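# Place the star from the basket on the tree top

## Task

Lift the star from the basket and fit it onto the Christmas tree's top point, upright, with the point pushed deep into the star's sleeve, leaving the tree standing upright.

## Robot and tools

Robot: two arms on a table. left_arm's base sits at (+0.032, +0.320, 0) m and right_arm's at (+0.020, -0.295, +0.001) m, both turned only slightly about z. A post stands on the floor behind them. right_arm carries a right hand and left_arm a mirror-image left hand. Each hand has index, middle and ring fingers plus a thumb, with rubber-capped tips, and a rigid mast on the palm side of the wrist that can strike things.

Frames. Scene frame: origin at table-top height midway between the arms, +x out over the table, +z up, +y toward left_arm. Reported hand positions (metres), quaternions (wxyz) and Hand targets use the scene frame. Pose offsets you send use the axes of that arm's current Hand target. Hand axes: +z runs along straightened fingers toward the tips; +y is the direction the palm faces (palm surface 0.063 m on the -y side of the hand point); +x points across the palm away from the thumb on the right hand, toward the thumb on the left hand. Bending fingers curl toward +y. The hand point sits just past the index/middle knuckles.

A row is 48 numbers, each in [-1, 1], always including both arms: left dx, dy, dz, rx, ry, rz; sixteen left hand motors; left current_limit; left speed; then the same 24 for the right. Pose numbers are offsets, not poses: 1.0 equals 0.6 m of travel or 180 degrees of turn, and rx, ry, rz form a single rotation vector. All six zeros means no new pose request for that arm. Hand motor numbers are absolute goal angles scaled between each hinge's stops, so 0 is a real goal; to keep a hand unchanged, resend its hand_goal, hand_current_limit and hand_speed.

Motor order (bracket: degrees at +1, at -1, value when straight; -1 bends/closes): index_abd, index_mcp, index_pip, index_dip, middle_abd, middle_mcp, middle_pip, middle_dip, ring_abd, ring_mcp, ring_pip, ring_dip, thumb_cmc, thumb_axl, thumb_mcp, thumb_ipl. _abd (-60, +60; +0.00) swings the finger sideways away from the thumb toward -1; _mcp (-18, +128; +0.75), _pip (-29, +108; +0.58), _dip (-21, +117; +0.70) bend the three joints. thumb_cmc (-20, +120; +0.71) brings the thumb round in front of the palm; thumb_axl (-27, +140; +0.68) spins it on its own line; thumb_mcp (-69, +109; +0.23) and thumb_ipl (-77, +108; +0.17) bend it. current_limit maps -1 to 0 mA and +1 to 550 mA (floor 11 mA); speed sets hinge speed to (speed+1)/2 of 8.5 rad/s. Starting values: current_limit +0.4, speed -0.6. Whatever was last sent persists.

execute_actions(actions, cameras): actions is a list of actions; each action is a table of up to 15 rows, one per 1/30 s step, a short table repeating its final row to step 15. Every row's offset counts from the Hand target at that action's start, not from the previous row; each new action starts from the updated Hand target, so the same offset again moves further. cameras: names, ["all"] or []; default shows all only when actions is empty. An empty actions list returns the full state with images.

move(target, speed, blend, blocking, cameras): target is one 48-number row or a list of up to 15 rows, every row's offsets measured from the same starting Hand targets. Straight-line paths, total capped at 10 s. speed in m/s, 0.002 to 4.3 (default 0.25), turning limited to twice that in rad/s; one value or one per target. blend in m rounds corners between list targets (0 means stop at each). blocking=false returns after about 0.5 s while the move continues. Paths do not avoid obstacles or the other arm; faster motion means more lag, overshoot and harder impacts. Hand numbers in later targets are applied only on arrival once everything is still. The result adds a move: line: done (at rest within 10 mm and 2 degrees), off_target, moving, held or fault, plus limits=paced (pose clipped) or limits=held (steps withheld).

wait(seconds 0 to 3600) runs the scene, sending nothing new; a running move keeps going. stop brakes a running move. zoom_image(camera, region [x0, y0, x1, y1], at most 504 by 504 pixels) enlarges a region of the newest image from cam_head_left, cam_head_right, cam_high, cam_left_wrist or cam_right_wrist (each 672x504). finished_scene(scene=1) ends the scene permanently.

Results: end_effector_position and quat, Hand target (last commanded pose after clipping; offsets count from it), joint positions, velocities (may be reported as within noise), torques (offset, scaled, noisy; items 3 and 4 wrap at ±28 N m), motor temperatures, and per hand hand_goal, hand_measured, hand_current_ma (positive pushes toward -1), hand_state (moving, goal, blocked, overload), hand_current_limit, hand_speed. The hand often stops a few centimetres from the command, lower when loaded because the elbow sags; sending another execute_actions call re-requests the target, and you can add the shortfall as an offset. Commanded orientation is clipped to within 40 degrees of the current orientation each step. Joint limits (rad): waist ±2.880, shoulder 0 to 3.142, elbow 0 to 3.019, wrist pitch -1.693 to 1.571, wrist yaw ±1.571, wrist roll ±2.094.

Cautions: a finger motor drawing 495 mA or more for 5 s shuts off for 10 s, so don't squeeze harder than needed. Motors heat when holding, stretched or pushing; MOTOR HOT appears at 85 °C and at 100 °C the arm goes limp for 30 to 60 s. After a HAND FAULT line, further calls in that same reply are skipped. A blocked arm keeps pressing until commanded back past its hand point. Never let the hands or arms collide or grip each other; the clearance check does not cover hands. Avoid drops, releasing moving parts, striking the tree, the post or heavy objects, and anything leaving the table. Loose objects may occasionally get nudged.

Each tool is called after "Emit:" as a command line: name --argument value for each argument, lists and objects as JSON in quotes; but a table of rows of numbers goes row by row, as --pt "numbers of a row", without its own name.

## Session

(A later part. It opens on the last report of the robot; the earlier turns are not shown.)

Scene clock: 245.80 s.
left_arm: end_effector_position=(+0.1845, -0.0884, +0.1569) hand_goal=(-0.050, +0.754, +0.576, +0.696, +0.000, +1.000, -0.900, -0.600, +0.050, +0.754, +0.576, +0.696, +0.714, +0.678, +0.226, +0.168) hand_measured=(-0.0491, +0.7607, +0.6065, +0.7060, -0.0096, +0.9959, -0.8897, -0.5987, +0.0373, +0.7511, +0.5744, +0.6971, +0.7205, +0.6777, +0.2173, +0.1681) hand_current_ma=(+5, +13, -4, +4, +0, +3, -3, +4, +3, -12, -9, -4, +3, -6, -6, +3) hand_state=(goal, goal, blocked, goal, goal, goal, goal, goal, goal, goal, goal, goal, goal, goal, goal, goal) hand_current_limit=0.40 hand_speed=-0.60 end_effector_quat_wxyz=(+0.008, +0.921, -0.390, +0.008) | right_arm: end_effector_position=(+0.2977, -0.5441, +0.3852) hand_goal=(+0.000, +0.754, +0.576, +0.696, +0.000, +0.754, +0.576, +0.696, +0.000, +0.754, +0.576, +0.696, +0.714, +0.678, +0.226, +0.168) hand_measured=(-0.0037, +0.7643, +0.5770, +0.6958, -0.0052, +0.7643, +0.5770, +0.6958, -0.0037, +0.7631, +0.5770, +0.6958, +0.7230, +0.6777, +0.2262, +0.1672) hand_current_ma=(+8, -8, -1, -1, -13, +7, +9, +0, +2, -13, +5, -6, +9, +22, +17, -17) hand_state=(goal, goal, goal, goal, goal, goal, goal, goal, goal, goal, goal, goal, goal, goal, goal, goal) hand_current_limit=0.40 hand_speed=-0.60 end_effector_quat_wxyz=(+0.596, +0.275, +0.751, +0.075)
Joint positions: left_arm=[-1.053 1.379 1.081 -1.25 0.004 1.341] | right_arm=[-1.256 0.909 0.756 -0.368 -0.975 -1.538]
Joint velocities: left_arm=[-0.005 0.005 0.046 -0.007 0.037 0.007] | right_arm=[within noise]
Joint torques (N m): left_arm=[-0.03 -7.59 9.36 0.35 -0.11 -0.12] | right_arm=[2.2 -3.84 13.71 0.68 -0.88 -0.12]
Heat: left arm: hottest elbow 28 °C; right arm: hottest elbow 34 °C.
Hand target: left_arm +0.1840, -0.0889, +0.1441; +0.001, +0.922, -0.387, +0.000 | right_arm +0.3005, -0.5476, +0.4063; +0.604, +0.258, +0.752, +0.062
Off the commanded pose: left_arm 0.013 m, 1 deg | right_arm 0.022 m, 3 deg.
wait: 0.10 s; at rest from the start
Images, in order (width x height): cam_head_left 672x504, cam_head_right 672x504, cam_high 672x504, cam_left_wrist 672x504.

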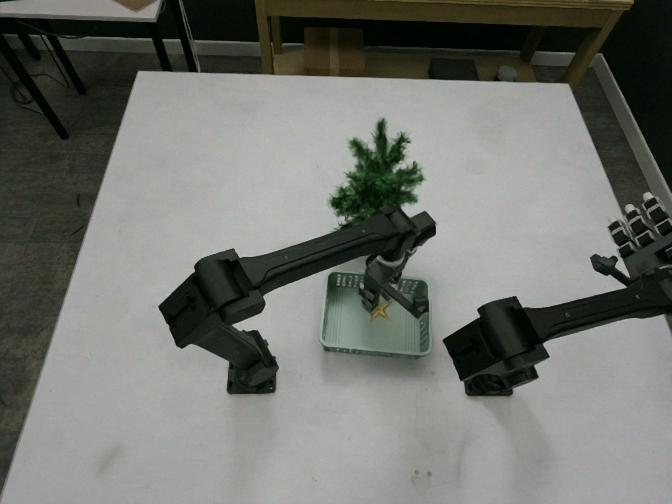

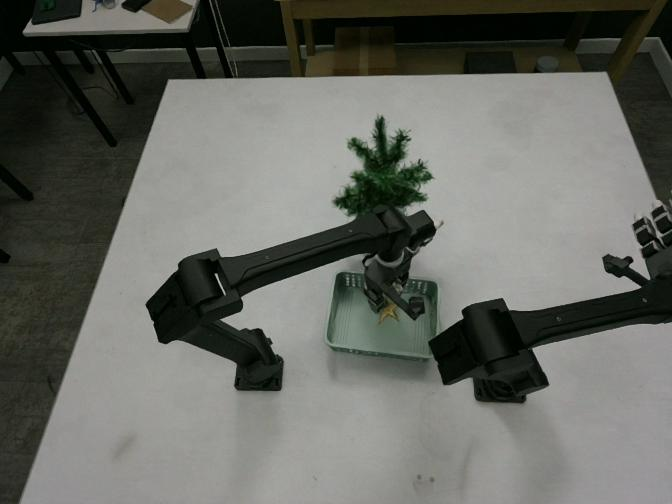

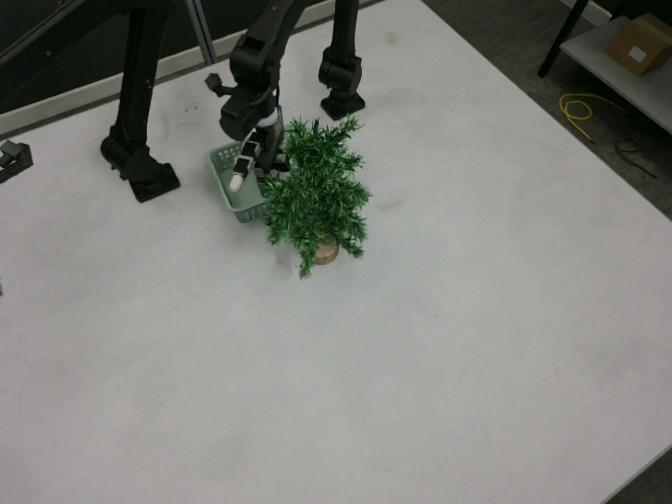

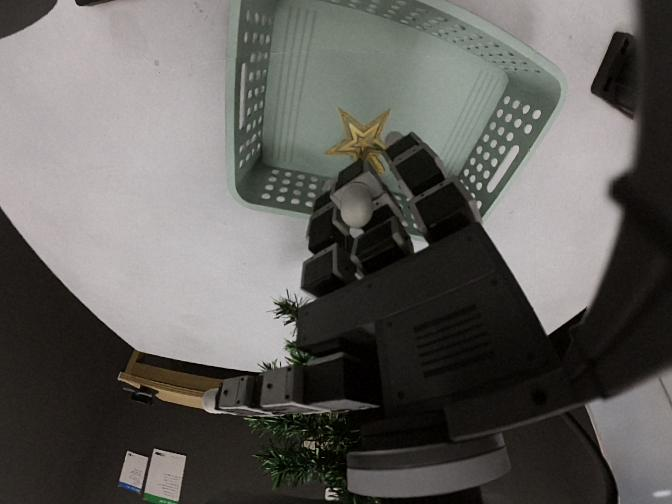

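Emit:
move --pt "-0.0135 0.0008 -0.0667 0 0 0 -0.1 0.754 0.576 0.696 0 1 -0.9 -0.6 0.1 0.754 0.576 0.696 0.714 0.678 0.226 0.168 0.4 -0.6 0 0 0 0 0 0 0 0.754 0.576 0.696 0 0.754 0.576 0.696 0 0.754 0.576 0.696 0.714 0.678 0.226 0.168 0.4 -0.6" --pt "-0.0135 0.0008 0.015 0 0 0 -0.1 0.754 0.576 0.696 0 1 -0.9 -0.6 0.1 0.754 0.576 0.696 0.714 0.678 0.226 0.168 0.4 -0.6 0 0 0 0 0 0 0 0.754 0.576 0.696 0 0.754 0.576 0.696 0 0.754 0.576 0.696 0.714 0.678 0.226 0.168 0.4 -0.6" --speed 0.1 --cameras '["cam_left_wrist","cam_head_left"]'

Emit:
zoom_image --camera "cam_left_wrist" --region '[290, 90, 440, 240]'

Emit:
zoom_image --camera "cam_head_left" --region '[350, 260, 430, 340]'

Scene clock: 254.17 s.
left_arm: end_effector_position=(+0.1796, -0.0793, +0.1380) hand_goal=(-0.100, +0.754, +0.576, +0.696, +0.000, +1.000, -0.900, -0.600, +0.100, +0.754, +0.576, +0.696, +0.714, +0.678, +0.226, +0.168) hand_measured=(-0.0828, +0.7523, +0.5808, +0.6996, -0.0052, +0.9947, -0.8884, -0.5987, +0.0871, +0.7523, +0.5757, +0.6971, +0.7205, +0.6777, +0.2183, +0.1681) hand_current_ma=(+7, +7, -7, +8, +11, -5, -11, +2, +2, -2, -1, -11, +6, -3, -5, +2) hand_state=(goal, goal, goal, goal, goal, goal, goal, goal, goal, goal, goal, goal, goal, goal, goal, goal) hand_current_limit=0.40 hand_speed=-0.60 end_effector_quat_wxyz=(+0.001, +0.922, -0.387, -0.001) | right_arm: end_effector_position=(+0.2977, -0.5441, +0.3852) hand_goal=(+0.000, +0.754, +0.576, +0.696, +0.000, +0.754, +0.576, +0.696, +0.000, +0.754, +0.576, +0.696, +0.714, +0.678, +0.226, +0.168) hand_measured=(-0.0037, +0.7643, +0.5770, +0.6958, -0.0052, +0.7655, +0.5770, +0.6958, -0.0037, +0.7631, +0.5770, +0.6958, +0.7217, +0.6767, +0.2252, +0.1672) hand_current_ma=(+17, +4, +3, +4, -16, +28, +5, -11, +2, +8, +0, +4, +26, +12, -10, +14) hand_state=(goal, goal, goal, goal, goal, goal, goal, goal, goal, goal, goal, goal, goal, goal, goal, goal) hand_current_limit=0.40 hand_speed=-0.60 end_effector_quat_wxyz=(+0.596, +0.275, +0.751, +0.075)
Joint positions: left_arm=[-1.053 1.382 1.035 -1.225 0.003 1.335] | right_arm=[-1.256 0.909 0.756 -0.368 -0.975 -1.538]
Joint torques (N m): left_arm=[-0.56 -8.47 9.98 0.28 -0.04 -0.14] | right_arm=[2.2 -3.84 13.71 0.69 -0.88 -0.12]
Heat: left arm: hottest elbow 28 °C; right arm: hottest elbow 34 °C.
Hand target: left_arm +0.1779, -0.0835, +0.1351; +0.001, +0.922, -0.387, +0.000 | right_arm +0.3005, -0.5476, +0.4063; +0.604, +0.258, +0.752, +0.062
Off the commanded pose: left_arm 0.005 m, 0 deg | right_arm 0.022 m, 3 deg.
move: done
Images, in order (width x height): cam_head_left 672x504, cam_left_wrist 672x504.

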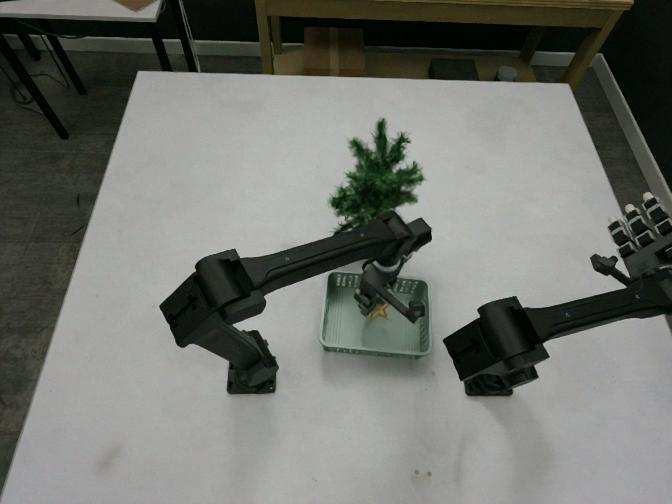

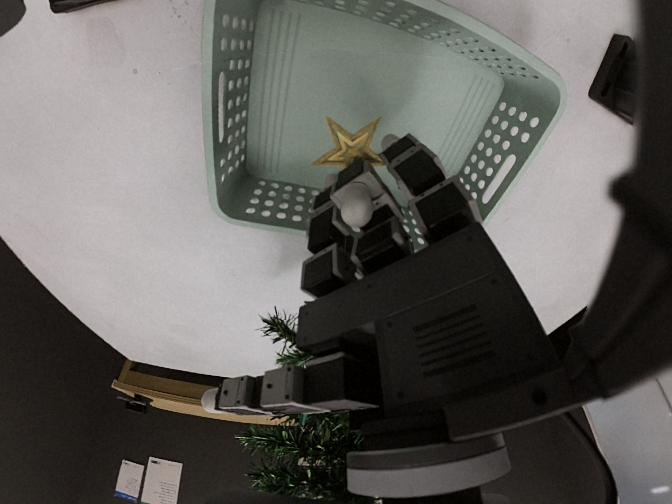

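Scaled by 3.360 from the camera's image (finer frame: 960x720).

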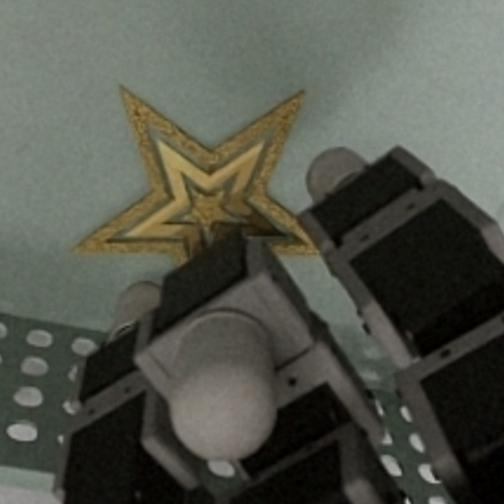

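Scaled by 6.300 from the camera's image (finer frame: 960x720).

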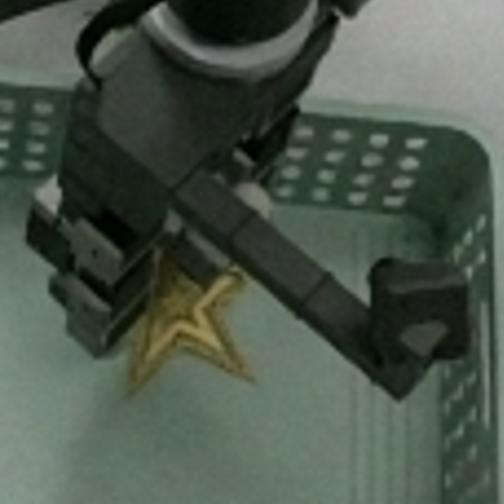

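Emit:
move --pt "0.0083 0.0082 -0.06 0 0 0 -0.1 0.754 0.576 0.696 0 1 -0.9 -0.6 0.1 0.754 0.576 0.696 0.714 0.678 0.226 0.168 0.4 -0.6 0 0 0 0 0 0 0 0.754 0.576 0.696 0 0.754 0.576 0.696 0 0.754 0.576 0.696 0.714 0.678 0.226 0.168 0.4 -0.6" --pt "0.0083 0.0082 0.01 0 0 0 -0.1 0.754 0.576 0.696 0 1 -0.9 -0.6 0.1 0.754 0.576 0.696 0.714 0.678 0.226 0.168 0.4 -0.6 0 0 0 0 0 0 0 0.754 0.576 0.696 0 0.754 0.576 0.696 0 0.754 0.576 0.696 0.714 0.678 0.226 0.168 0.4 -0.6" --speed 0.1 --cameras '["cam_left_wrist","cam_head_left"]'

Emit:
zoom_image --camera "cam_left_wrist" --region '[290, 90, 440, 240]'

Emit:
zoom_image --camera "cam_head_left" --region '[350, 260, 430, 340]'

Scene clock: 261.63 s.
left_arm: end_effector_position=(+0.1805, -0.0862, +0.1326) hand_goal=(-0.100, +0.754, +0.576, +0.696, +0.000, +1.000, -0.900, -0.600, +0.100, +0.754, +0.576, +0.696, +0.714, +0.678, +0.226, +0.168) hand_measured=(-0.0828, +0.7498, +0.5821, +0.7009, -0.0052, +0.9959, -0.8884, -0.5999, +0.0886, +0.7523, +0.5757, +0.6971, +0.7142, +0.6777, +0.2173, +0.1681) hand_current_ma=(+10, +11, -7, +0, +3, -3, -5, +1, +11, +0, -2, -8, +0, -4, -11, -5) hand_state=(goal, goal, goal, goal, goal, goal, goal, goal, goal, goal, goal, goal, goal, goal, goal, goal) hand_current_limit=0.40 hand_speed=-0.60 end_effector_quat_wxyz=(+0.001, +0.922, -0.386, -0.001) | right_arm: end_effector_position=(+0.2977, -0.5441, +0.3852) hand_goal=(+0.000, +0.754, +0.576, +0.696, +0.000, +0.754, +0.576, +0.696, +0.000, +0.754, +0.576, +0.696, +0.714, +0.678, +0.226, +0.168) hand_measured=(-0.0037, +0.7643, +0.5770, +0.6958, -0.0052, +0.7655, +0.5770, +0.6958, -0.0037, +0.7631, +0.5770, +0.6958, +0.7230, +0.6777, +0.2262, +0.1672) hand_current_ma=(+5, +5, -8, +18, -9, +13, -11, -1, +1, -2, +4, -25, +10, +2, -7, +14) hand_state=(goal, goal, goal, goal, goal, goal, goal, goal, goal, goal, goal, goal, goal, goal, goal, goal) hand_current_limit=0.40 hand_speed=-0.60 end_effector_quat_wxyz=(+0.596, +0.275, +0.751, +0.075)
Joint positions: left_arm=[-1.06 1.403 1.04 -1.208 0.003 1.325] | right_arm=[-1.256 0.909 0.756 -0.368 -0.975 -1.538]
Joint torques (N m): left_arm=[-0.56 -8.82 9.91 0.34 -0.04 -0.13] | right_arm=[2.2 -3.9 13.71 0.66 -0.88 -0.12]
Heat: left arm: hottest elbow 29 °C; right arm: hottest elbow 34 °C.
Hand target: left_arm +0.1779, -0.0905, +0.1290; +0.001, +0.922, -0.387, +0.000 | right_arm +0.3005, -0.5476, +0.4063; +0.604, +0.258, +0.752, +0.062
Off the commanded pose: left_arm 0.006 m, 0 deg | right_arm 0.022 m, 3 deg.
move: done
Images, in order (width x height): cam_head_left 672x504, cam_left_wrist 672x504.

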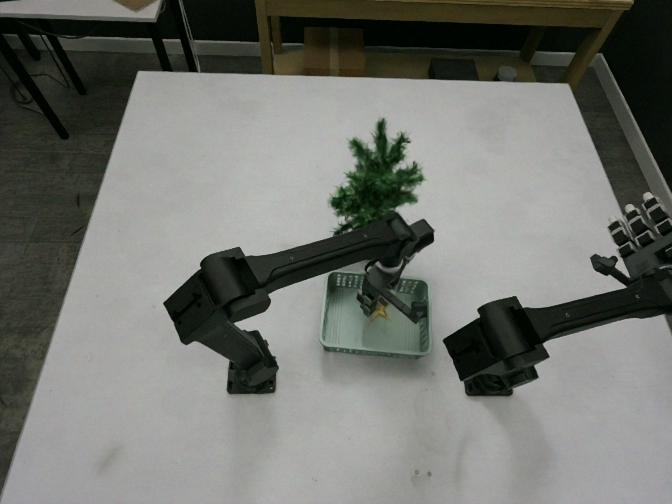

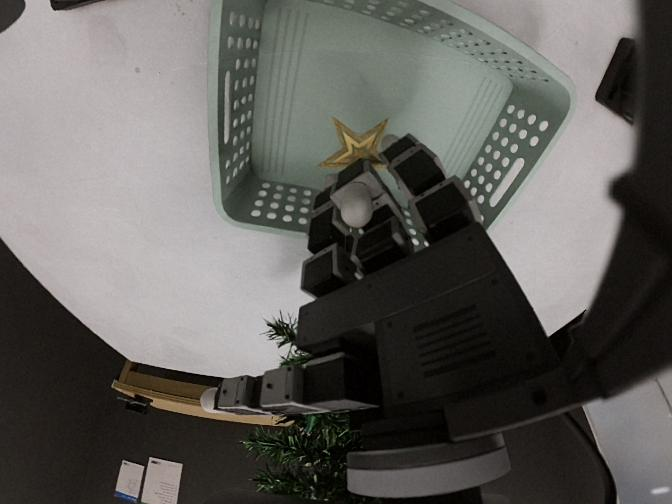

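Scaled by 3.360 from the camera's image (finer frame: 960x720).

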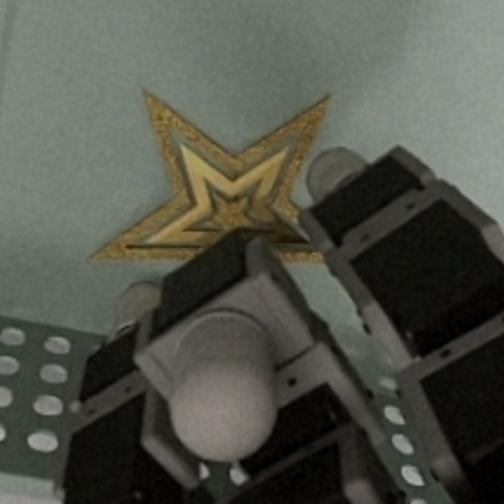

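Scaled by 6.300 from the camera's image (finer frame: 960x720).

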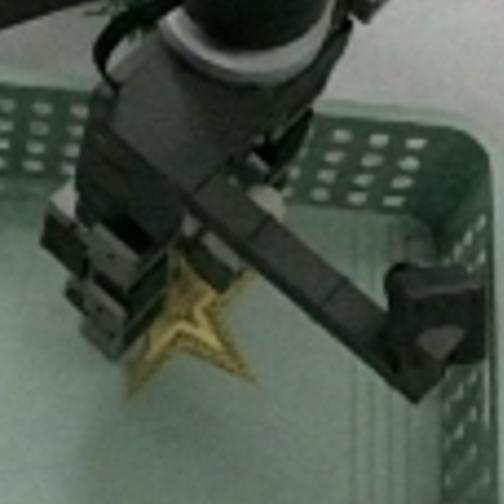

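Emit:
move --target '[0,0,0.0175,0,0,0,-0.1,0.754,0.576,0.696,0,1,-0.9,-0.6,0.1,0.754,0.576,0.696,0.714,0.678,0.226,0.168,0.4,-0.6,0,0,0,0,0,0,0,0.754,0.576,0.696,0,0.754,0.576,0.696,0,0.754,0.576,0.696,0.714,0.678,0.226,0.168,0.4,-0.6]' --speed 0.05 --cameras '["cam_left_wrist","cam_head_left"]'

Emit:
zoom_image --camera "cam_left_wrist" --region '[290, 90, 440, 240]'

Emit:
zoom_image --camera "cam_head_left" --region '[350, 260, 430, 340]'

Scene clock: 265.83 s.
left_arm: end_effector_position=(+0.1810, -0.0871, +0.1248) hand_goal=(-0.100, +0.754, +0.576, +0.696, +0.000, +1.000, -0.900, -0.600, +0.100, +0.754, +0.576, +0.696, +0.714, +0.678, +0.226, +0.168) hand_measured=(-0.0828, +0.7498, +0.5821, +0.7009, -0.0066, +0.9947, -0.8897, -0.5974, +0.0871, +0.7535, +0.5770, +0.6958, +0.7154, +0.6777, +0.2173, +0.1681) hand_current_ma=(+13, +14, -6, +5, +1, +0, -6, +6, +13, -2, -7, -16, +1, -6, -7, +8) hand_state=(goal, goal, goal, goal, goal, goal, goal, goal, goal, goal, goal, goal, goal, goal, goal, goal) hand_current_limit=0.40 hand_speed=-0.60 end_effector_quat_wxyz=(+0.003, +0.922, -0.386, +0.002) | right_arm: end_effector_position=(+0.2977, -0.5441, +0.3852) hand_goal=(+0.000, +0.754, +0.576, +0.696, +0.000, +0.754, +0.576, +0.696, +0.000, +0.754, +0.576, +0.696, +0.714, +0.678, +0.226, +0.168) hand_measured=(-0.0037, +0.7643, +0.5770, +0.6958, -0.0052, +0.7643, +0.5770, +0.6958, -0.0037, +0.7631, +0.5770, +0.6958, +0.7230, +0.6767, +0.2252, +0.1681) hand_current_ma=(+4, +11, +6, +19, -1, +3, +3, -15, +14, -16, +0, +4, +11, +6, -6, -2) hand_state=(goal, goal, goal, goal, goal, goal, goal, goal, goal, goal, goal, goal, goal, goal, goal, goal) hand_current_limit=0.40 hand_speed=-0.60 end_effector_quat_wxyz=(+0.596, +0.275, +0.751, +0.075)
Joint positions: left_arm=[-1.06 1.409 1.024 -1.179 0.003 1.325] | right_arm=[-1.256 0.909 0.756 -0.368 -0.975 -1.538]
Joint torques (N m): left_arm=[-0.79 -8.35 9.66 0.31 -0.05 -0.12] | right_arm=[2.26 -3.84 13.74 0.69 -0.88 -0.12]
Heat: left arm: hottest elbow 29 °C; right arm: hottest elbow 34 °C.
Hand target: left_arm +0.1778, -0.0904, +0.1184; +0.001, +0.922, -0.387, +0.000 | right_arm +0.3005, -0.5476, +0.4063; +0.604, +0.258, +0.752, +0.062
Off the commanded pose: left_arm 0.008 m, 0 deg | right_arm 0.022 m, 3 deg.
move: done
Images, in order (width x height): cam_head_left 672x504, cam_left_wrist 672x504.

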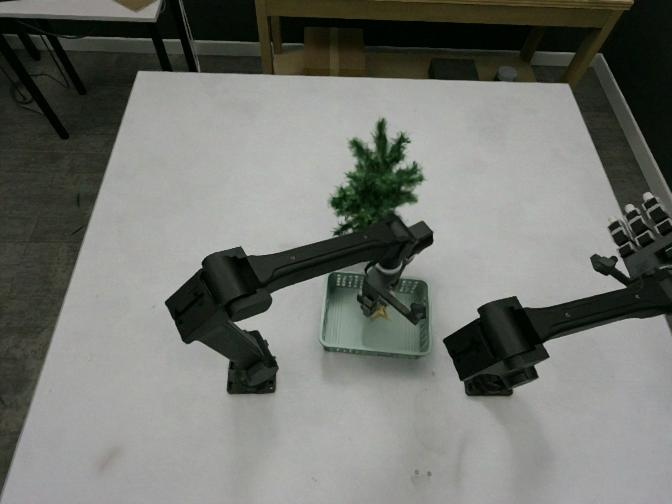

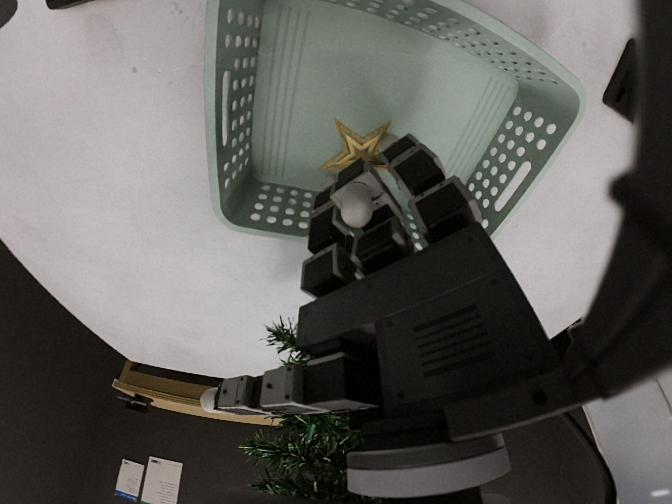

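Scaled by 3.360 from the camera's image (finer frame: 960x720).

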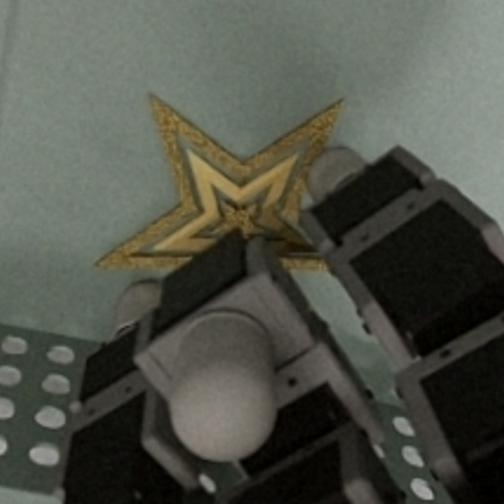

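Scaled by 6.300 from the camera's image (finer frame: 960x720).

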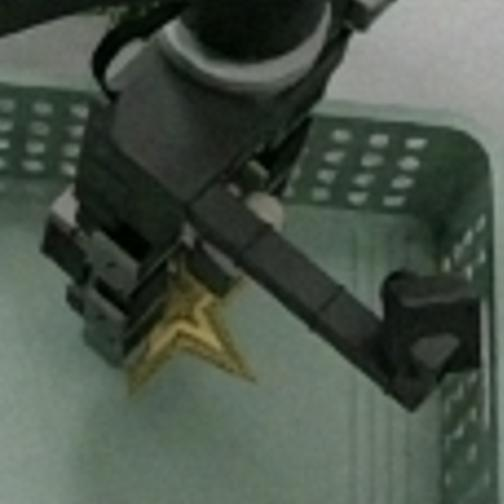

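Emit:
move --target '[0,0,0.007,0,0,0,-0.1,0.754,0.576,0.696,0,1,-0.9,-0.6,0.1,0.754,0.576,0.696,0.714,0.678,0.226,0.168,0.4,-0.6,0,0,0,0,0,0,0,0.754,0.576,0.696,0,0.754,0.576,0.696,0,0.754,0.576,0.696,0.714,0.678,0.226,0.168,0.4,-0.6]' --speed 0.05

Scene clock: 268.93 s.
left_arm: end_effector_position=(+0.1814, -0.0878, +0.1238) hand_goal=(-0.100, +0.754, +0.576, +0.696, +0.000, +1.000, -0.900, -0.600, +0.100, +0.754, +0.576, +0.696, +0.714, +0.678, +0.226, +0.168) hand_measured=(-0.0843, +0.7498, +0.5808, +0.6996, -0.0052, +0.9947, -0.8884, -0.5987, +0.0886, +0.7523, +0.5757, +0.6958, +0.7129, +0.6777, +0.2183, +0.1681) hand_current_ma=(+9, +11, -12, -4, +14, +9, -4, -2, +6, +3, -1, -12, +2, -3, -10, +1) hand_state=(goal, goal, goal, goal, goal, goal, goal, goal, goal, goal, goal, goal, goal, goal, goal, goal) hand_current_limit=0.40 hand_speed=-0.60 end_effector_quat_wxyz=(+0.005, +0.922, -0.386, +0.004) | right_arm: end_effector_position=(+0.2977, -0.5441, +0.3852) hand_goal=(+0.000, +0.754, +0.576, +0.696, +0.000, +0.754, +0.576, +0.696, +0.000, +0.754, +0.576, +0.696, +0.714, +0.678, +0.226, +0.168) hand_measured=(-0.0037, +0.7643, +0.5770, +0.6958, -0.0052, +0.7655, +0.5770, +0.6958, -0.0037, +0.7631, +0.5770, +0.6958, +0.7230, +0.6777, +0.2262, +0.1672) hand_current_ma=(+11, +13, +15, +8, -16, +19, -9, -12, +1, -3, +3, -3, +12, +10, +1, +2) hand_state=(goal, goal, goal, goal, goal, goal, goal, goal, goal, goal, goal, goal, goal, goal, goal, goal) hand_current_limit=0.40 hand_speed=-0.60 end_effector_quat_wxyz=(+0.596, +0.275, +0.751, +0.075)
Joint positions: left_arm=[-1.06 1.409 1.021 -1.17 0.003 1.325] | right_arm=[-1.256 0.909 0.756 -0.368 -0.975 -1.538]
Joint torques (N m): left_arm=[-0.85 -8.18 9.33 0.4 -0.04 -0.13] | right_arm=[2.26 -3.84 13.72 0.69 -0.88 -0.13]
Heat: left arm: hottest elbow 29 °C; right arm: hottest elbow 34 °C.
Hand target: left_arm +0.1779, -0.0906, +0.1145; +0.001, +0.922, -0.387, +0.000 | right_arm +0.3005, -0.5476, +0.4063; +0.604, +0.258, +0.752, +0.062
Off the commanded pose: left_arm 0.011 m, 1 deg | right_arm 0.022 m, 3 deg.
move: off_target (left_arm)

Emit:
move --target '[0,0,0,0,0,0,-0.26,0.754,0.576,0.696,0,1,-0.9,-0.6,0.26,0.754,0.576,0.696,0.714,0.678,0.226,0.168,0.4,-0.9,0,0,0,0,0,0,0,0.754,0.576,0.696,0,0.754,0.576,0.696,0,0.754,0.576,0.696,0.714,0.678,0.226,0.168,0.4,-0.6]' --cameras '["cam_left_wrist","cam_head_left"]'

Emit:
zoom_image --camera "cam_left_wrist" --region '[290, 90, 440, 240]'

Emit:
zoom_image --camera "cam_head_left" --region '[350, 260, 430, 340]'

Scene clock: 271.87 s.
left_arm: end_effector_position=(+0.1817, -0.0881, +0.1235) hand_goal=(-0.260, +0.754, +0.576, +0.696, +0.000, +1.000, -0.900, -0.600, +0.260, +0.754, +0.576, +0.696, +0.714, +0.678, +0.226, +0.168) hand_measured=(-0.1971, +0.7523, +0.5859, +0.7060, -0.0066, +0.9959, -0.8897, -0.5987, +0.2014, +0.7523, +0.5847, +0.6983, +0.7142, +0.6767, +0.2173, +0.1672) hand_current_ma=(+22, +9, -11, +6, +3, -2, -2, +1, -6, -7, -1, -7, +2, -3, -7, +8) hand_state=(blocked, goal, goal, goal, goal, goal, goal, goal, blocked, goal, goal, goal, goal, goal, goal, goal) hand_current_limit=0.40 hand_speed=-0.90 end_effector_quat_wxyz=(+0.005, +0.922, -0.386, +0.005) | right_arm: end_effector_position=(+0.2977, -0.5441, +0.3852) hand_goal=(+0.000, +0.754, +0.576, +0.696, +0.000, +0.754, +0.576, +0.696, +0.000, +0.754, +0.576, +0.696, +0.714, +0.678, +0.226, +0.168) hand_measured=(-0.0037, +0.7643, +0.5770, +0.6958, -0.0037, +0.7643, +0.5770, +0.6958, -0.0037, +0.7631, +0.5770, +0.6958, +0.7230, +0.6767, +0.2252, +0.1672) hand_current_ma=(+8, +23, +20, -5, -13, +4, +8, -8, +19, -9, +3, -9, +6, +2, +18, -16) hand_state=(goal, goal, goal, goal, goal, goal, goal, goal, goal, goal, goal, goal, goal, goal, goal, goal) hand_current_limit=0.40 hand_speed=-0.60 end_effector_quat_wxyz=(+0.596, +0.275, +0.751, +0.075)
Joint positions: left_arm=[-1.06 1.41 1.021 -1.169 0.002 1.325] | right_arm=[-1.256 0.909 0.756 -0.368 -0.975 -1.538]
Joint torques (N m): left_arm=[-0.85 -8.29 9.36 0.39 -0.03 -0.13] | right_arm=[2.2 -3.84 13.72 0.68 -0.88 -0.13]
Heat: left arm: hottest elbow 29 °C; right arm: hottest elbow 34 °C.
Hand target: left_arm +0.1779, -0.0905, +0.1143; +0.001, +0.922, -0.387, +0.000 | right_arm +0.3005, -0.5476, +0.4063; +0.604, +0.258, +0.752, +0.062
Off the commanded pose: left_arm 0.010 m, 1 deg | right_arm 0.022 m, 3 deg.
move: done
Images, in order (width x height): cam_head_left 672x504, cam_left_wrist 672x504.

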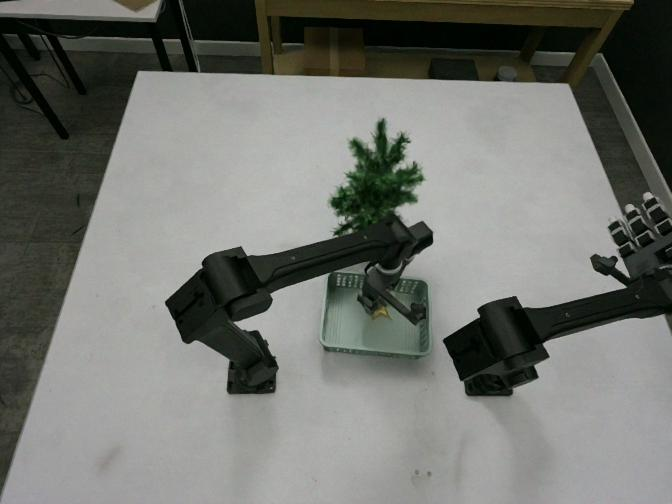

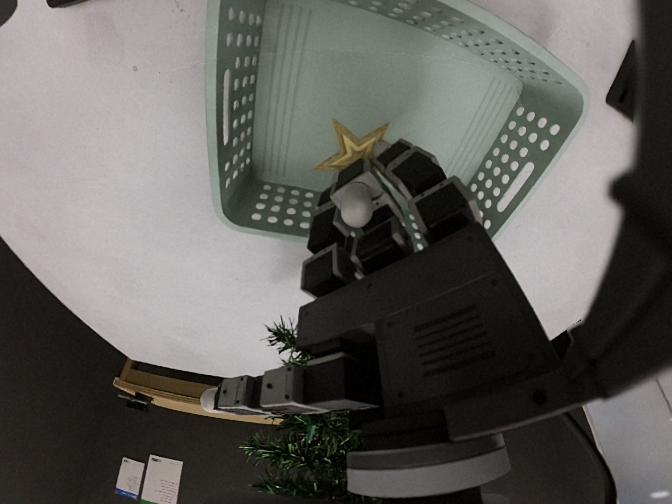

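Scaled by 3.360 from the camera's image (finer frame: 960x720).

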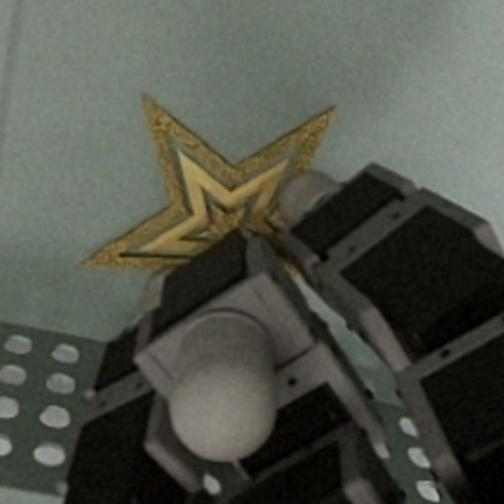

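Scaled by 6.300 from the camera's image (finer frame: 960x720).

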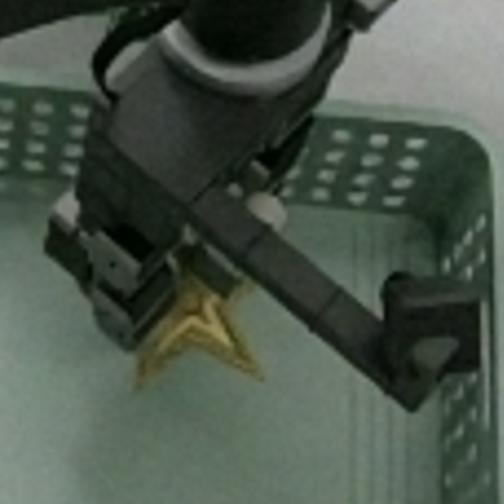

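Emit:
move --target '[0,0,0,0,0,0,-0.4,0.754,0.576,0.696,0,1,-0.9,-0.6,0.4,0.754,0.576,0.696,0.714,0.678,0.226,0.168,0.4,-0.9,0,0,0,0,0,0,0,0.754,0.576,0.696,0,0.754,0.576,0.696,0,0.754,0.576,0.696,0.714,0.678,0.226,0.168,0.4,-0.6]' --cameras '["cam_left_wrist"]'

Emit:
zoom_image --camera "cam_left_wrist" --region '[290, 90, 440, 240]'

Scene clock: 274.80 s.
left_arm: end_effector_position=(+0.1819, -0.0884, +0.1230) hand_goal=(-0.400, +0.754, +0.576, +0.696, +0.000, +1.000, -0.900, -0.600, +0.400, +0.754, +0.576, +0.696, +0.714, +0.678, +0.226, +0.168) hand_measured=(-0.3524, +0.7511, +0.5821, +0.7047, -0.0008, +0.9959, -0.8909, -0.5987, +0.3523, +0.7523, +0.5770, +0.6996, +0.7142, +0.6777, +0.2163, +0.1672) hand_current_ma=(+14, +11, -4, +1, +8, +2, -10, +2, -3, -4, -2, -2, +0, -5, -5, +1) hand_state=(blocked, goal, goal, goal, goal, goal, goal, goal, blocked, goal, goal, goal, goal, goal, goal, goal) hand_current_limit=0.40 hand_speed=-0.90 end_effector_quat_wxyz=(+0.005, +0.922, -0.386, +0.005) | right_arm: end_effector_position=(+0.2977, -0.5441, +0.3852) hand_goal=(+0.000, +0.754, +0.576, +0.696, +0.000, +0.754, +0.576, +0.696, +0.000, +0.754, +0.576, +0.696, +0.714, +0.678, +0.226, +0.168) hand_measured=(-0.0037, +0.7643, +0.5770, +0.6958, -0.0052, +0.7643, +0.5770, +0.6958, -0.0037, +0.7631, +0.5770, +0.6958, +0.7230, +0.6777, +0.2262, +0.1672) hand_current_ma=(+8, +12, -20, +19, +2, +7, -4, -6, +19, +5, +6, -9, +8, +17, +5, -9) hand_state=(goal, goal, goal, goal, goal, goal, goal, goal, goal, goal, goal, goal, goal, goal, goal, goal) hand_current_limit=0.40 hand_speed=-0.60 end_effector_quat_wxyz=(+0.596, +0.275, +0.751, +0.075)
Joint positions: left_arm=[-1.06 1.411 1.021 -1.167 0.002 1.325] | right_arm=[-1.256 0.909 0.756 -0.368 -0.975 -1.538]
Joint torques (N m): left_arm=[-0.67 -8.35 9.31 0.29 -0.02 -0.12] | right_arm=[2.14 -3.84 13.71 0.65 -0.88 -0.13]
Heat: left arm: hottest elbow 29 °C; right arm: hottest elbow 34 °C.
Hand target: left_arm +0.1779, -0.0905, +0.1144; +0.001, +0.922, -0.387, +0.000 | right_arm +0.3005, -0.5476, +0.4063; +0.604, +0.258, +0.752, +0.062
Off the commanded pose: left_arm 0.010 m, 1 deg | right_arm 0.022 m, 3 deg.
move: done

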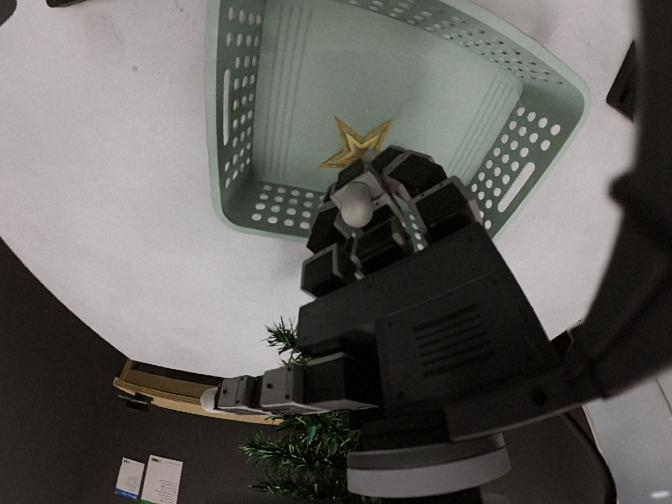

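Scaled by 3.360 from the camera's image (finer frame: 960x720).

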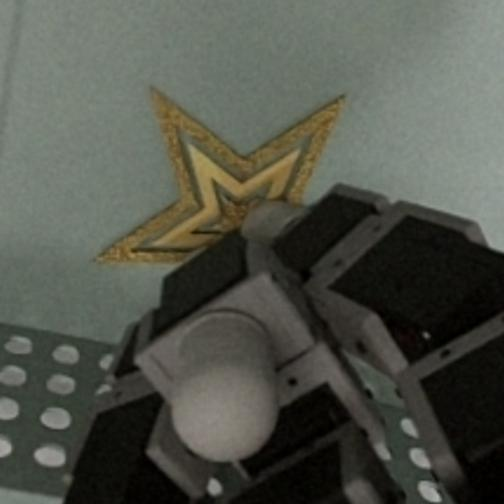

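Emit:
move --target '[0,0,0,0,0,0,-0.1,0.754,0.576,0.696,0,1,-0.9,-0.6,0.1,0.754,0.576,0.696,0.714,0.678,0.226,0.168,0.4,-0.9,0,0,0,0,0,0,0,0.754,0.576,0.696,0,0.754,0.576,0.696,0,0.754,0.576,0.696,0.714,0.678,0.226,0.168,0.4,-0.6]' --cameras '["cam_left_wrist"]'

Emit:
zoom_image --camera "cam_left_wrist" --region '[290, 90, 440, 240]'

Scene clock: 280.17 s.
left_arm: end_effector_position=(+0.1824, -0.0892, +0.1232) hand_goal=(-0.100, +0.754, +0.576, +0.696, +0.000, +1.000, -0.900, -0.600, +0.100, +0.754, +0.576, +0.696, +0.714, +0.678, +0.226, +0.168) hand_measured=(-0.1121, +0.7511, +0.5795, +0.7060, +0.0007, +0.9947, -0.8909, -0.5987, +0.2615, +0.7523, +0.5808, +0.6996, +0.7154, +0.6788, +0.2183, +0.1672) hand_current_ma=(+8, +11, -7, +7, +1, +3, -2, +2, +58, +0, -5, -8, +5, -8, -8, -1) hand_state=(goal, goal, goal, goal, goal, goal, goal, goal, blocked, goal, goal, goal, goal, goal, goal, goal) hand_current_limit=0.40 hand_speed=-0.90 end_effector_quat_wxyz=(+0.006, +0.923, -0.386, +0.006) | right_arm: end_effector_position=(+0.2977, -0.5441, +0.3852) hand_goal=(+0.000, +0.754, +0.576, +0.696, +0.000, +0.754, +0.576, +0.696, +0.000, +0.754, +0.576, +0.696, +0.714, +0.678, +0.226, +0.168) hand_measured=(-0.0037, +0.7643, +0.5770, +0.6958, -0.0052, +0.7643, +0.5770, +0.6958, -0.0037, +0.7631, +0.5770, +0.6958, +0.7230, +0.6777, +0.2262, +0.1681) hand_current_ma=(+16, -2, +3, +12, -14, +5, +2, -6, -2, -28, +18, -5, +14, +10, -12, -6) hand_state=(goal, goal, goal, goal, goal, goal, goal, goal, goal, goal, goal, goal, goal, goal, goal, goal) hand_current_limit=0.40 hand_speed=-0.60 end_effector_quat_wxyz=(+0.596, +0.275, +0.751, +0.075)
Joint positions: left_arm=[-1.06 1.411 1.021 -1.164 0.002 1.325] | right_arm=[-1.256 0.909 0.756 -0.368 -0.975 -1.538]
Joint torques (N m): left_arm=[-0.62 -8.41 9.31 0.16 -0.03 -0.12] | right_arm=[2.14 -3.9 13.7 0.65 -0.88 -0.12]
Heat: left arm: hottest elbow 29 °C; right arm: hottest elbow 34 °C.
Hand target: left_arm +0.1779, -0.0905, +0.1144; +0.001, +0.922, -0.387, +0.000 | right_arm +0.3005, -0.5476, +0.4063; +0.604, +0.258, +0.752, +0.062
Off the commanded pose: left_arm 0.010 m, 1 deg | right_arm 0.022 m, 3 deg.
move: done

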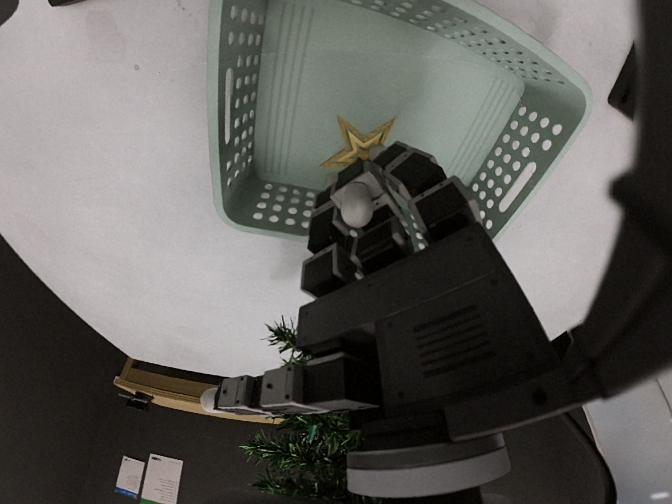

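Scaled by 3.360 from the camera's image (finer frame: 960x720).

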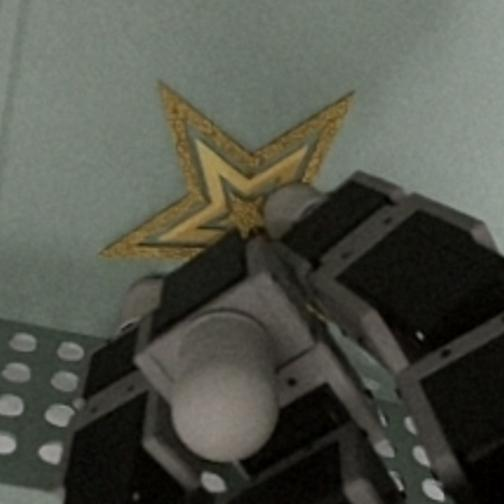

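Emit:
move --target '[0,0,-0.075,0,0,0,-0.1,0.754,0.576,0.696,0,1,-0.9,-0.6,0.1,0.754,0.576,0.696,0.714,0.678,0.226,0.168,0.4,-0.9,0,0,0,0,0,0,0,0.754,0.576,0.696,0,0.754,0.576,0.696,0,0.754,0.576,0.696,0.714,0.678,0.226,0.168,0.4,-0.6]' --speed 0.1 --cameras '["cam_left_wrist","cam_head_left"]'

Emit:
zoom_image --camera "cam_left_wrist" --region '[290, 90, 440, 240]'

Emit:
zoom_image --camera "cam_head_left" --region '[350, 260, 430, 340]'

Scene clock: 282.90 s.
left_arm: end_effector_position=(+0.1759, -0.0782, +0.1428) hand_goal=(-0.100, +0.754, +0.576, +0.696, +0.000, +1.000, -0.900, -0.600, +0.100, +0.754, +0.576, +0.696, +0.714, +0.678, +0.226, +0.168) hand_measured=(-0.1077, +0.7511, +0.5795, +0.7060, -0.0008, +0.9959, -0.8909, -0.5987, +0.1076, +0.7498, +0.5757, +0.6971, +0.7142, +0.6777, +0.2173, +0.1681) hand_current_ma=(+17, +3, -12, +0, +8, +0, -5, -2, +11, -2, -8, -8, +12, -1, -2, -1) hand_state=(goal, goal, goal, goal, goal, goal, goal, goal, goal, goal, goal, goal, goal, goal, goal, goal) hand_current_limit=0.40 hand_speed=-0.90 end_effector_quat_wxyz=(-0.009, +0.922, -0.386, -0.013) | right_arm: end_effector_position=(+0.2977, -0.5441, +0.3852) hand_goal=(+0.000, +0.754, +0.576, +0.696, +0.000, +0.754, +0.576, +0.696, +0.000, +0.754, +0.576, +0.696, +0.714, +0.678, +0.226, +0.168) hand_measured=(-0.0037, +0.7643, +0.5770, +0.6958, -0.0052, +0.7643, +0.5770, +0.6958, -0.0037, +0.7631, +0.5770, +0.6958, +0.7230, +0.6777, +0.2262, +0.1681) hand_current_ma=(+4, +1, +23, -1, -10, +8, +8, +8, -12, -1, +4, +3, +6, +22, +4, -3) hand_state=(goal, goal, goal, goal, goal, goal, goal, goal, goal, goal, goal, goal, goal, goal, goal, goal) hand_current_limit=0.40 hand_speed=-0.60 end_effector_quat_wxyz=(+0.596, +0.275, +0.751, +0.075)
Joint positions: left_arm=[-1.06 1.389 1.058 -1.272 0.002 1.325] | right_arm=[-1.256 0.909 0.756 -0.368 -0.975 -1.538]
Joint torques (N m): left_arm=[-0.79 -9.64 13.35 -0.53 0 -0.13] | right_arm=[2.26 -3.9 13.72 0.68 -0.88 -0.13]
Heat: left arm: hottest elbow 29 °C; right arm: hottest elbow 34 °C.
Hand target: left_arm +0.1779, -0.0904, +0.1592; +0.001, +0.922, -0.387, +0.000 | right_arm +0.3005, -0.5476, +0.4063; +0.604, +0.258, +0.752, +0.062
Off the commanded pose: left_arm 0.021 m, 2 deg | right_arm 0.022 m, 3 deg.
move: off_target (left_arm)
Images, in order (width x height): cam_head_left 672x504, cam_left_wrist 672x504.

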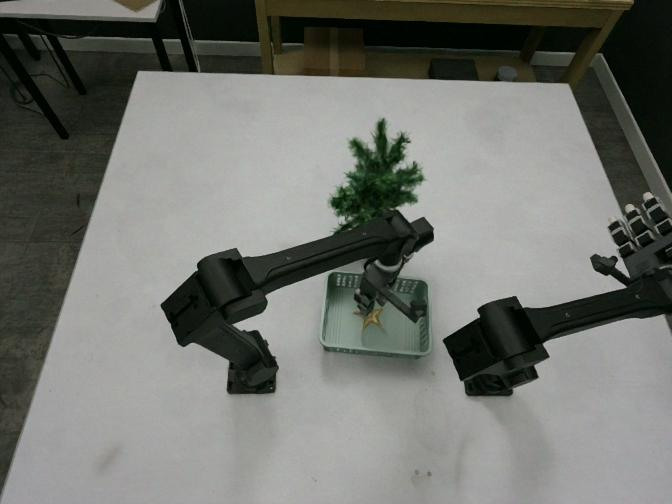

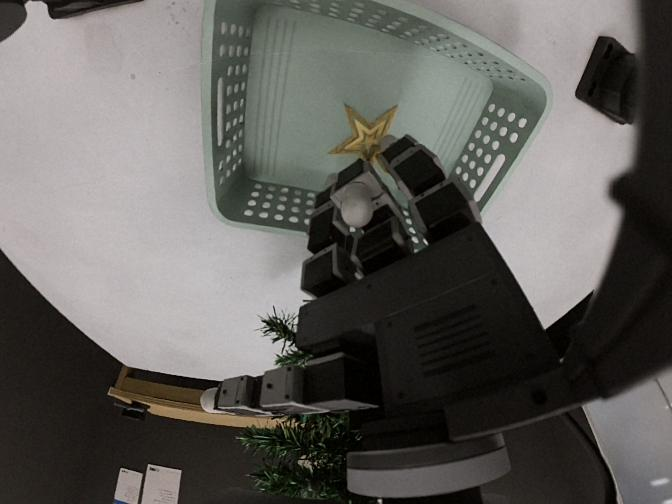

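Scaled by 3.360 from the camera's image (finer frame: 960x720).

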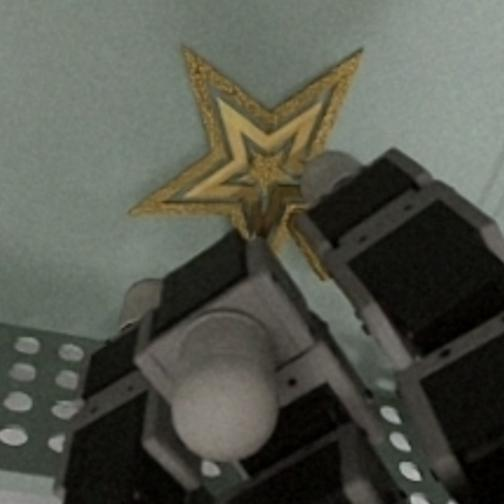

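Scaled by 6.300 from the camera's image (finer frame: 960x720).

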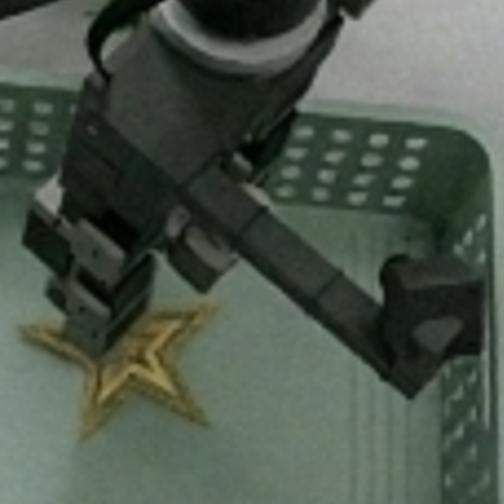

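Emit:
zoom_image --camera "cam_left_wrist" --region '[325, 95, 405, 175]'

Emit:
zoom_image --camera "cam_head_left" --region '[345, 300, 395, 335]'

Scaled by 6.300 from the camera's image (finer frame: 960x720).

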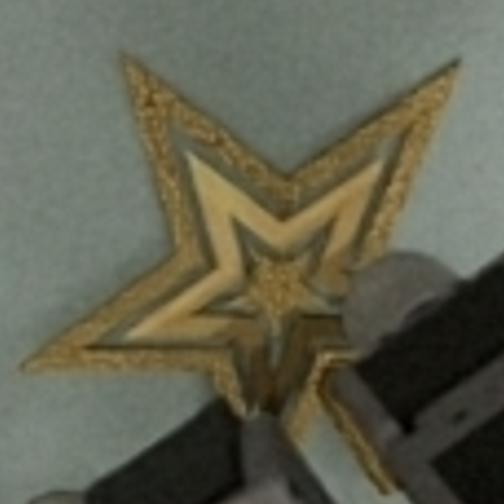

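Scaled by 10.080 from the camera's image (finer frame: 960x720).

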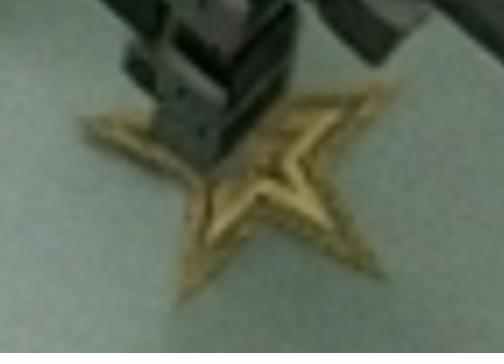

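Emit:
move --pt "0 0 -0.15 0 0 0 0 0.754 0.576 0.696 0 1 -0.9 -0.6 0 0.754 0.576 0.696 0.714 0.678 0.226 0.168 0.4 -0.6 0 0 0 0 0 0 0 0.754 0.576 0.696 0 0.754 0.576 0.696 0 0.754 0.576 0.696 0.714 0.678 0.226 0.168 0.4 -0.6" --pt "0 -0.07 -0.15 0 0 0 0 0.754 0.576 0.696 0 1 -0.9 -0.6 0 0.754 0.576 0.696 0.714 0.678 0.226 0.168 0.4 -0.6 0 0 0 0 0 0 0 0.754 0.576 0.696 0 0.754 0.576 0.696 0 0.754 0.576 0.696 0.714 0.678 0.226 0.168 0.4 -0.6" --speed 0.15 --cameras '["cam_left_wrist","cam_head_left"]'

Emit:
zoom_image --camera "cam_left_wrist" --region '[290, 40, 440, 190]'

Emit:
zoom_image --camera "cam_head_left" --region '[345, 290, 405, 340]'

Scene clock: 289.37 s.
left_arm: end_effector_position=(+0.2081, -0.0602, +0.2395) hand_goal=(+0.000, +0.754, +0.576, +0.696, +0.000, +1.000, -0.900, -0.600, +0.000, +0.754, +0.576, +0.696, +0.714, +0.678, +0.226, +0.168) hand_measured=(-0.0037, +0.7523, +0.5718, +0.7009, -0.0008, +0.9959, -0.8909, -0.5974, +0.0124, +0.7511, +0.5757, +0.6971, +0.7129, +0.6767, +0.2183, +0.1681) hand_current_ma=(+6, +6, -10, +1, +9, -1, -5, +4, +13, -11, -7, -2, +4, -3, -8, +2) hand_state=(goal, goal, goal, goal, goal, goal, goal, goal, goal, goal, goal, goal, goal, goal, goal, goal) hand_current_limit=0.40 hand_speed=-0.60 end_effector_quat_wxyz=(-0.004, +0.924, -0.383, -0.006) | right_arm: end_effector_position=(+0.2977, -0.5441, +0.3852) hand_goal=(+0.000, +0.754, +0.576, +0.696, +0.000, +0.754, +0.576, +0.696, +0.000, +0.754, +0.576, +0.696, +0.714, +0.678, +0.226, +0.168) hand_measured=(-0.0037, +0.7643, +0.5770, +0.6958, -0.0052, +0.7655, +0.5770, +0.6958, -0.0037, +0.7631, +0.5770, +0.6958, +0.7230, +0.6777, +0.2262, +0.1681) hand_current_ma=(+6, -7, +5, +9, -3, -16, +12, -23, -8, -26, +1, -6, -5, +7, +20, +14) hand_state=(goal, goal, goal, goal, goal, goal, goal, goal, goal, goal, goal, goal, goal, goal, goal, goal) hand_current_limit=0.40 hand_speed=-0.60 end_effector_quat_wxyz=(+0.596, +0.275, +0.751, +0.075)
Joint positions: left_arm=[-0.964 1.331 1.26 -1.514 0 1.415] | right_arm=[-1.256 0.909 0.756 -0.368 -0.975 -1.538]
Joint torques (N m): left_arm=[0.44 -9.52 12 -0.39 0.09 0.06] | right_arm=[2.2 -3.84 13.72 0.66 -0.88 -0.12]
Heat: left arm: hottest elbow 29 °C; right arm: hottest elbow 34 °C.
Hand target: left_arm +0.2079, -0.0610, +0.2494; +0.001, +0.922, -0.387, +0.000 | right_arm +0.3005, -0.5476, +0.4063; +0.604, +0.258, +0.752, +0.062
Off the commanded pose: left_arm 0.010 m, 1 deg | right_arm 0.022 m, 3 deg.
move: done
Images, in order (width x height): cam_head_left 672x504, cam_left_wrist 672x504.

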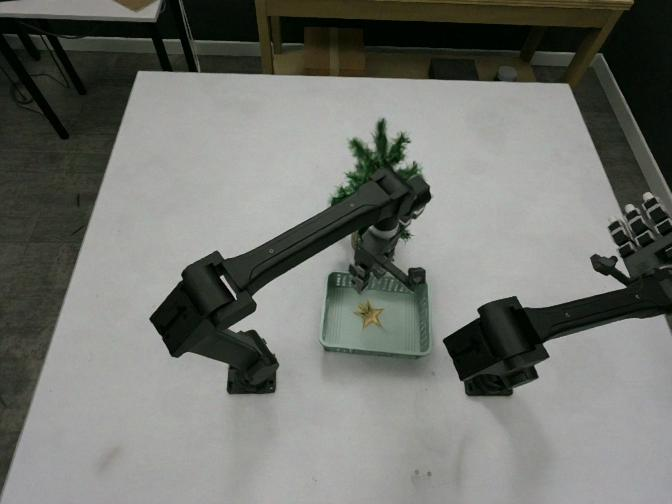

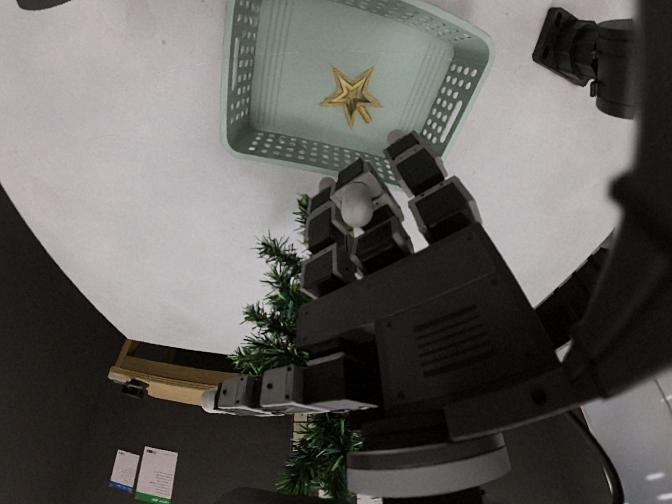

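Scaled by 3.360 from the camera's image (finer frame: 960x720).

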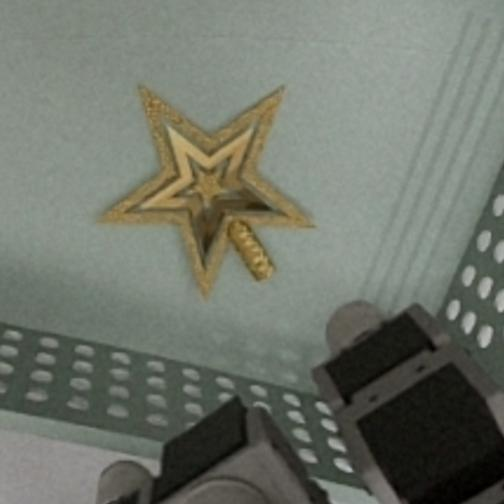

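Scaled by 8.400 from the camera's image (finer frame: 960x720).

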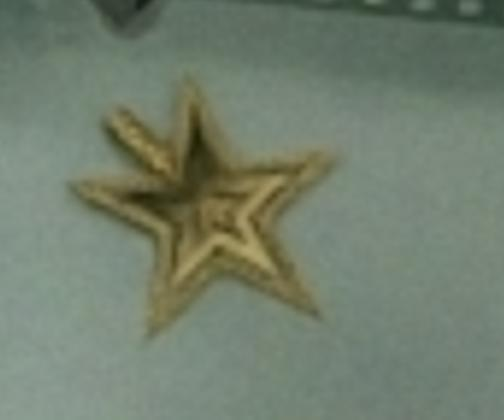

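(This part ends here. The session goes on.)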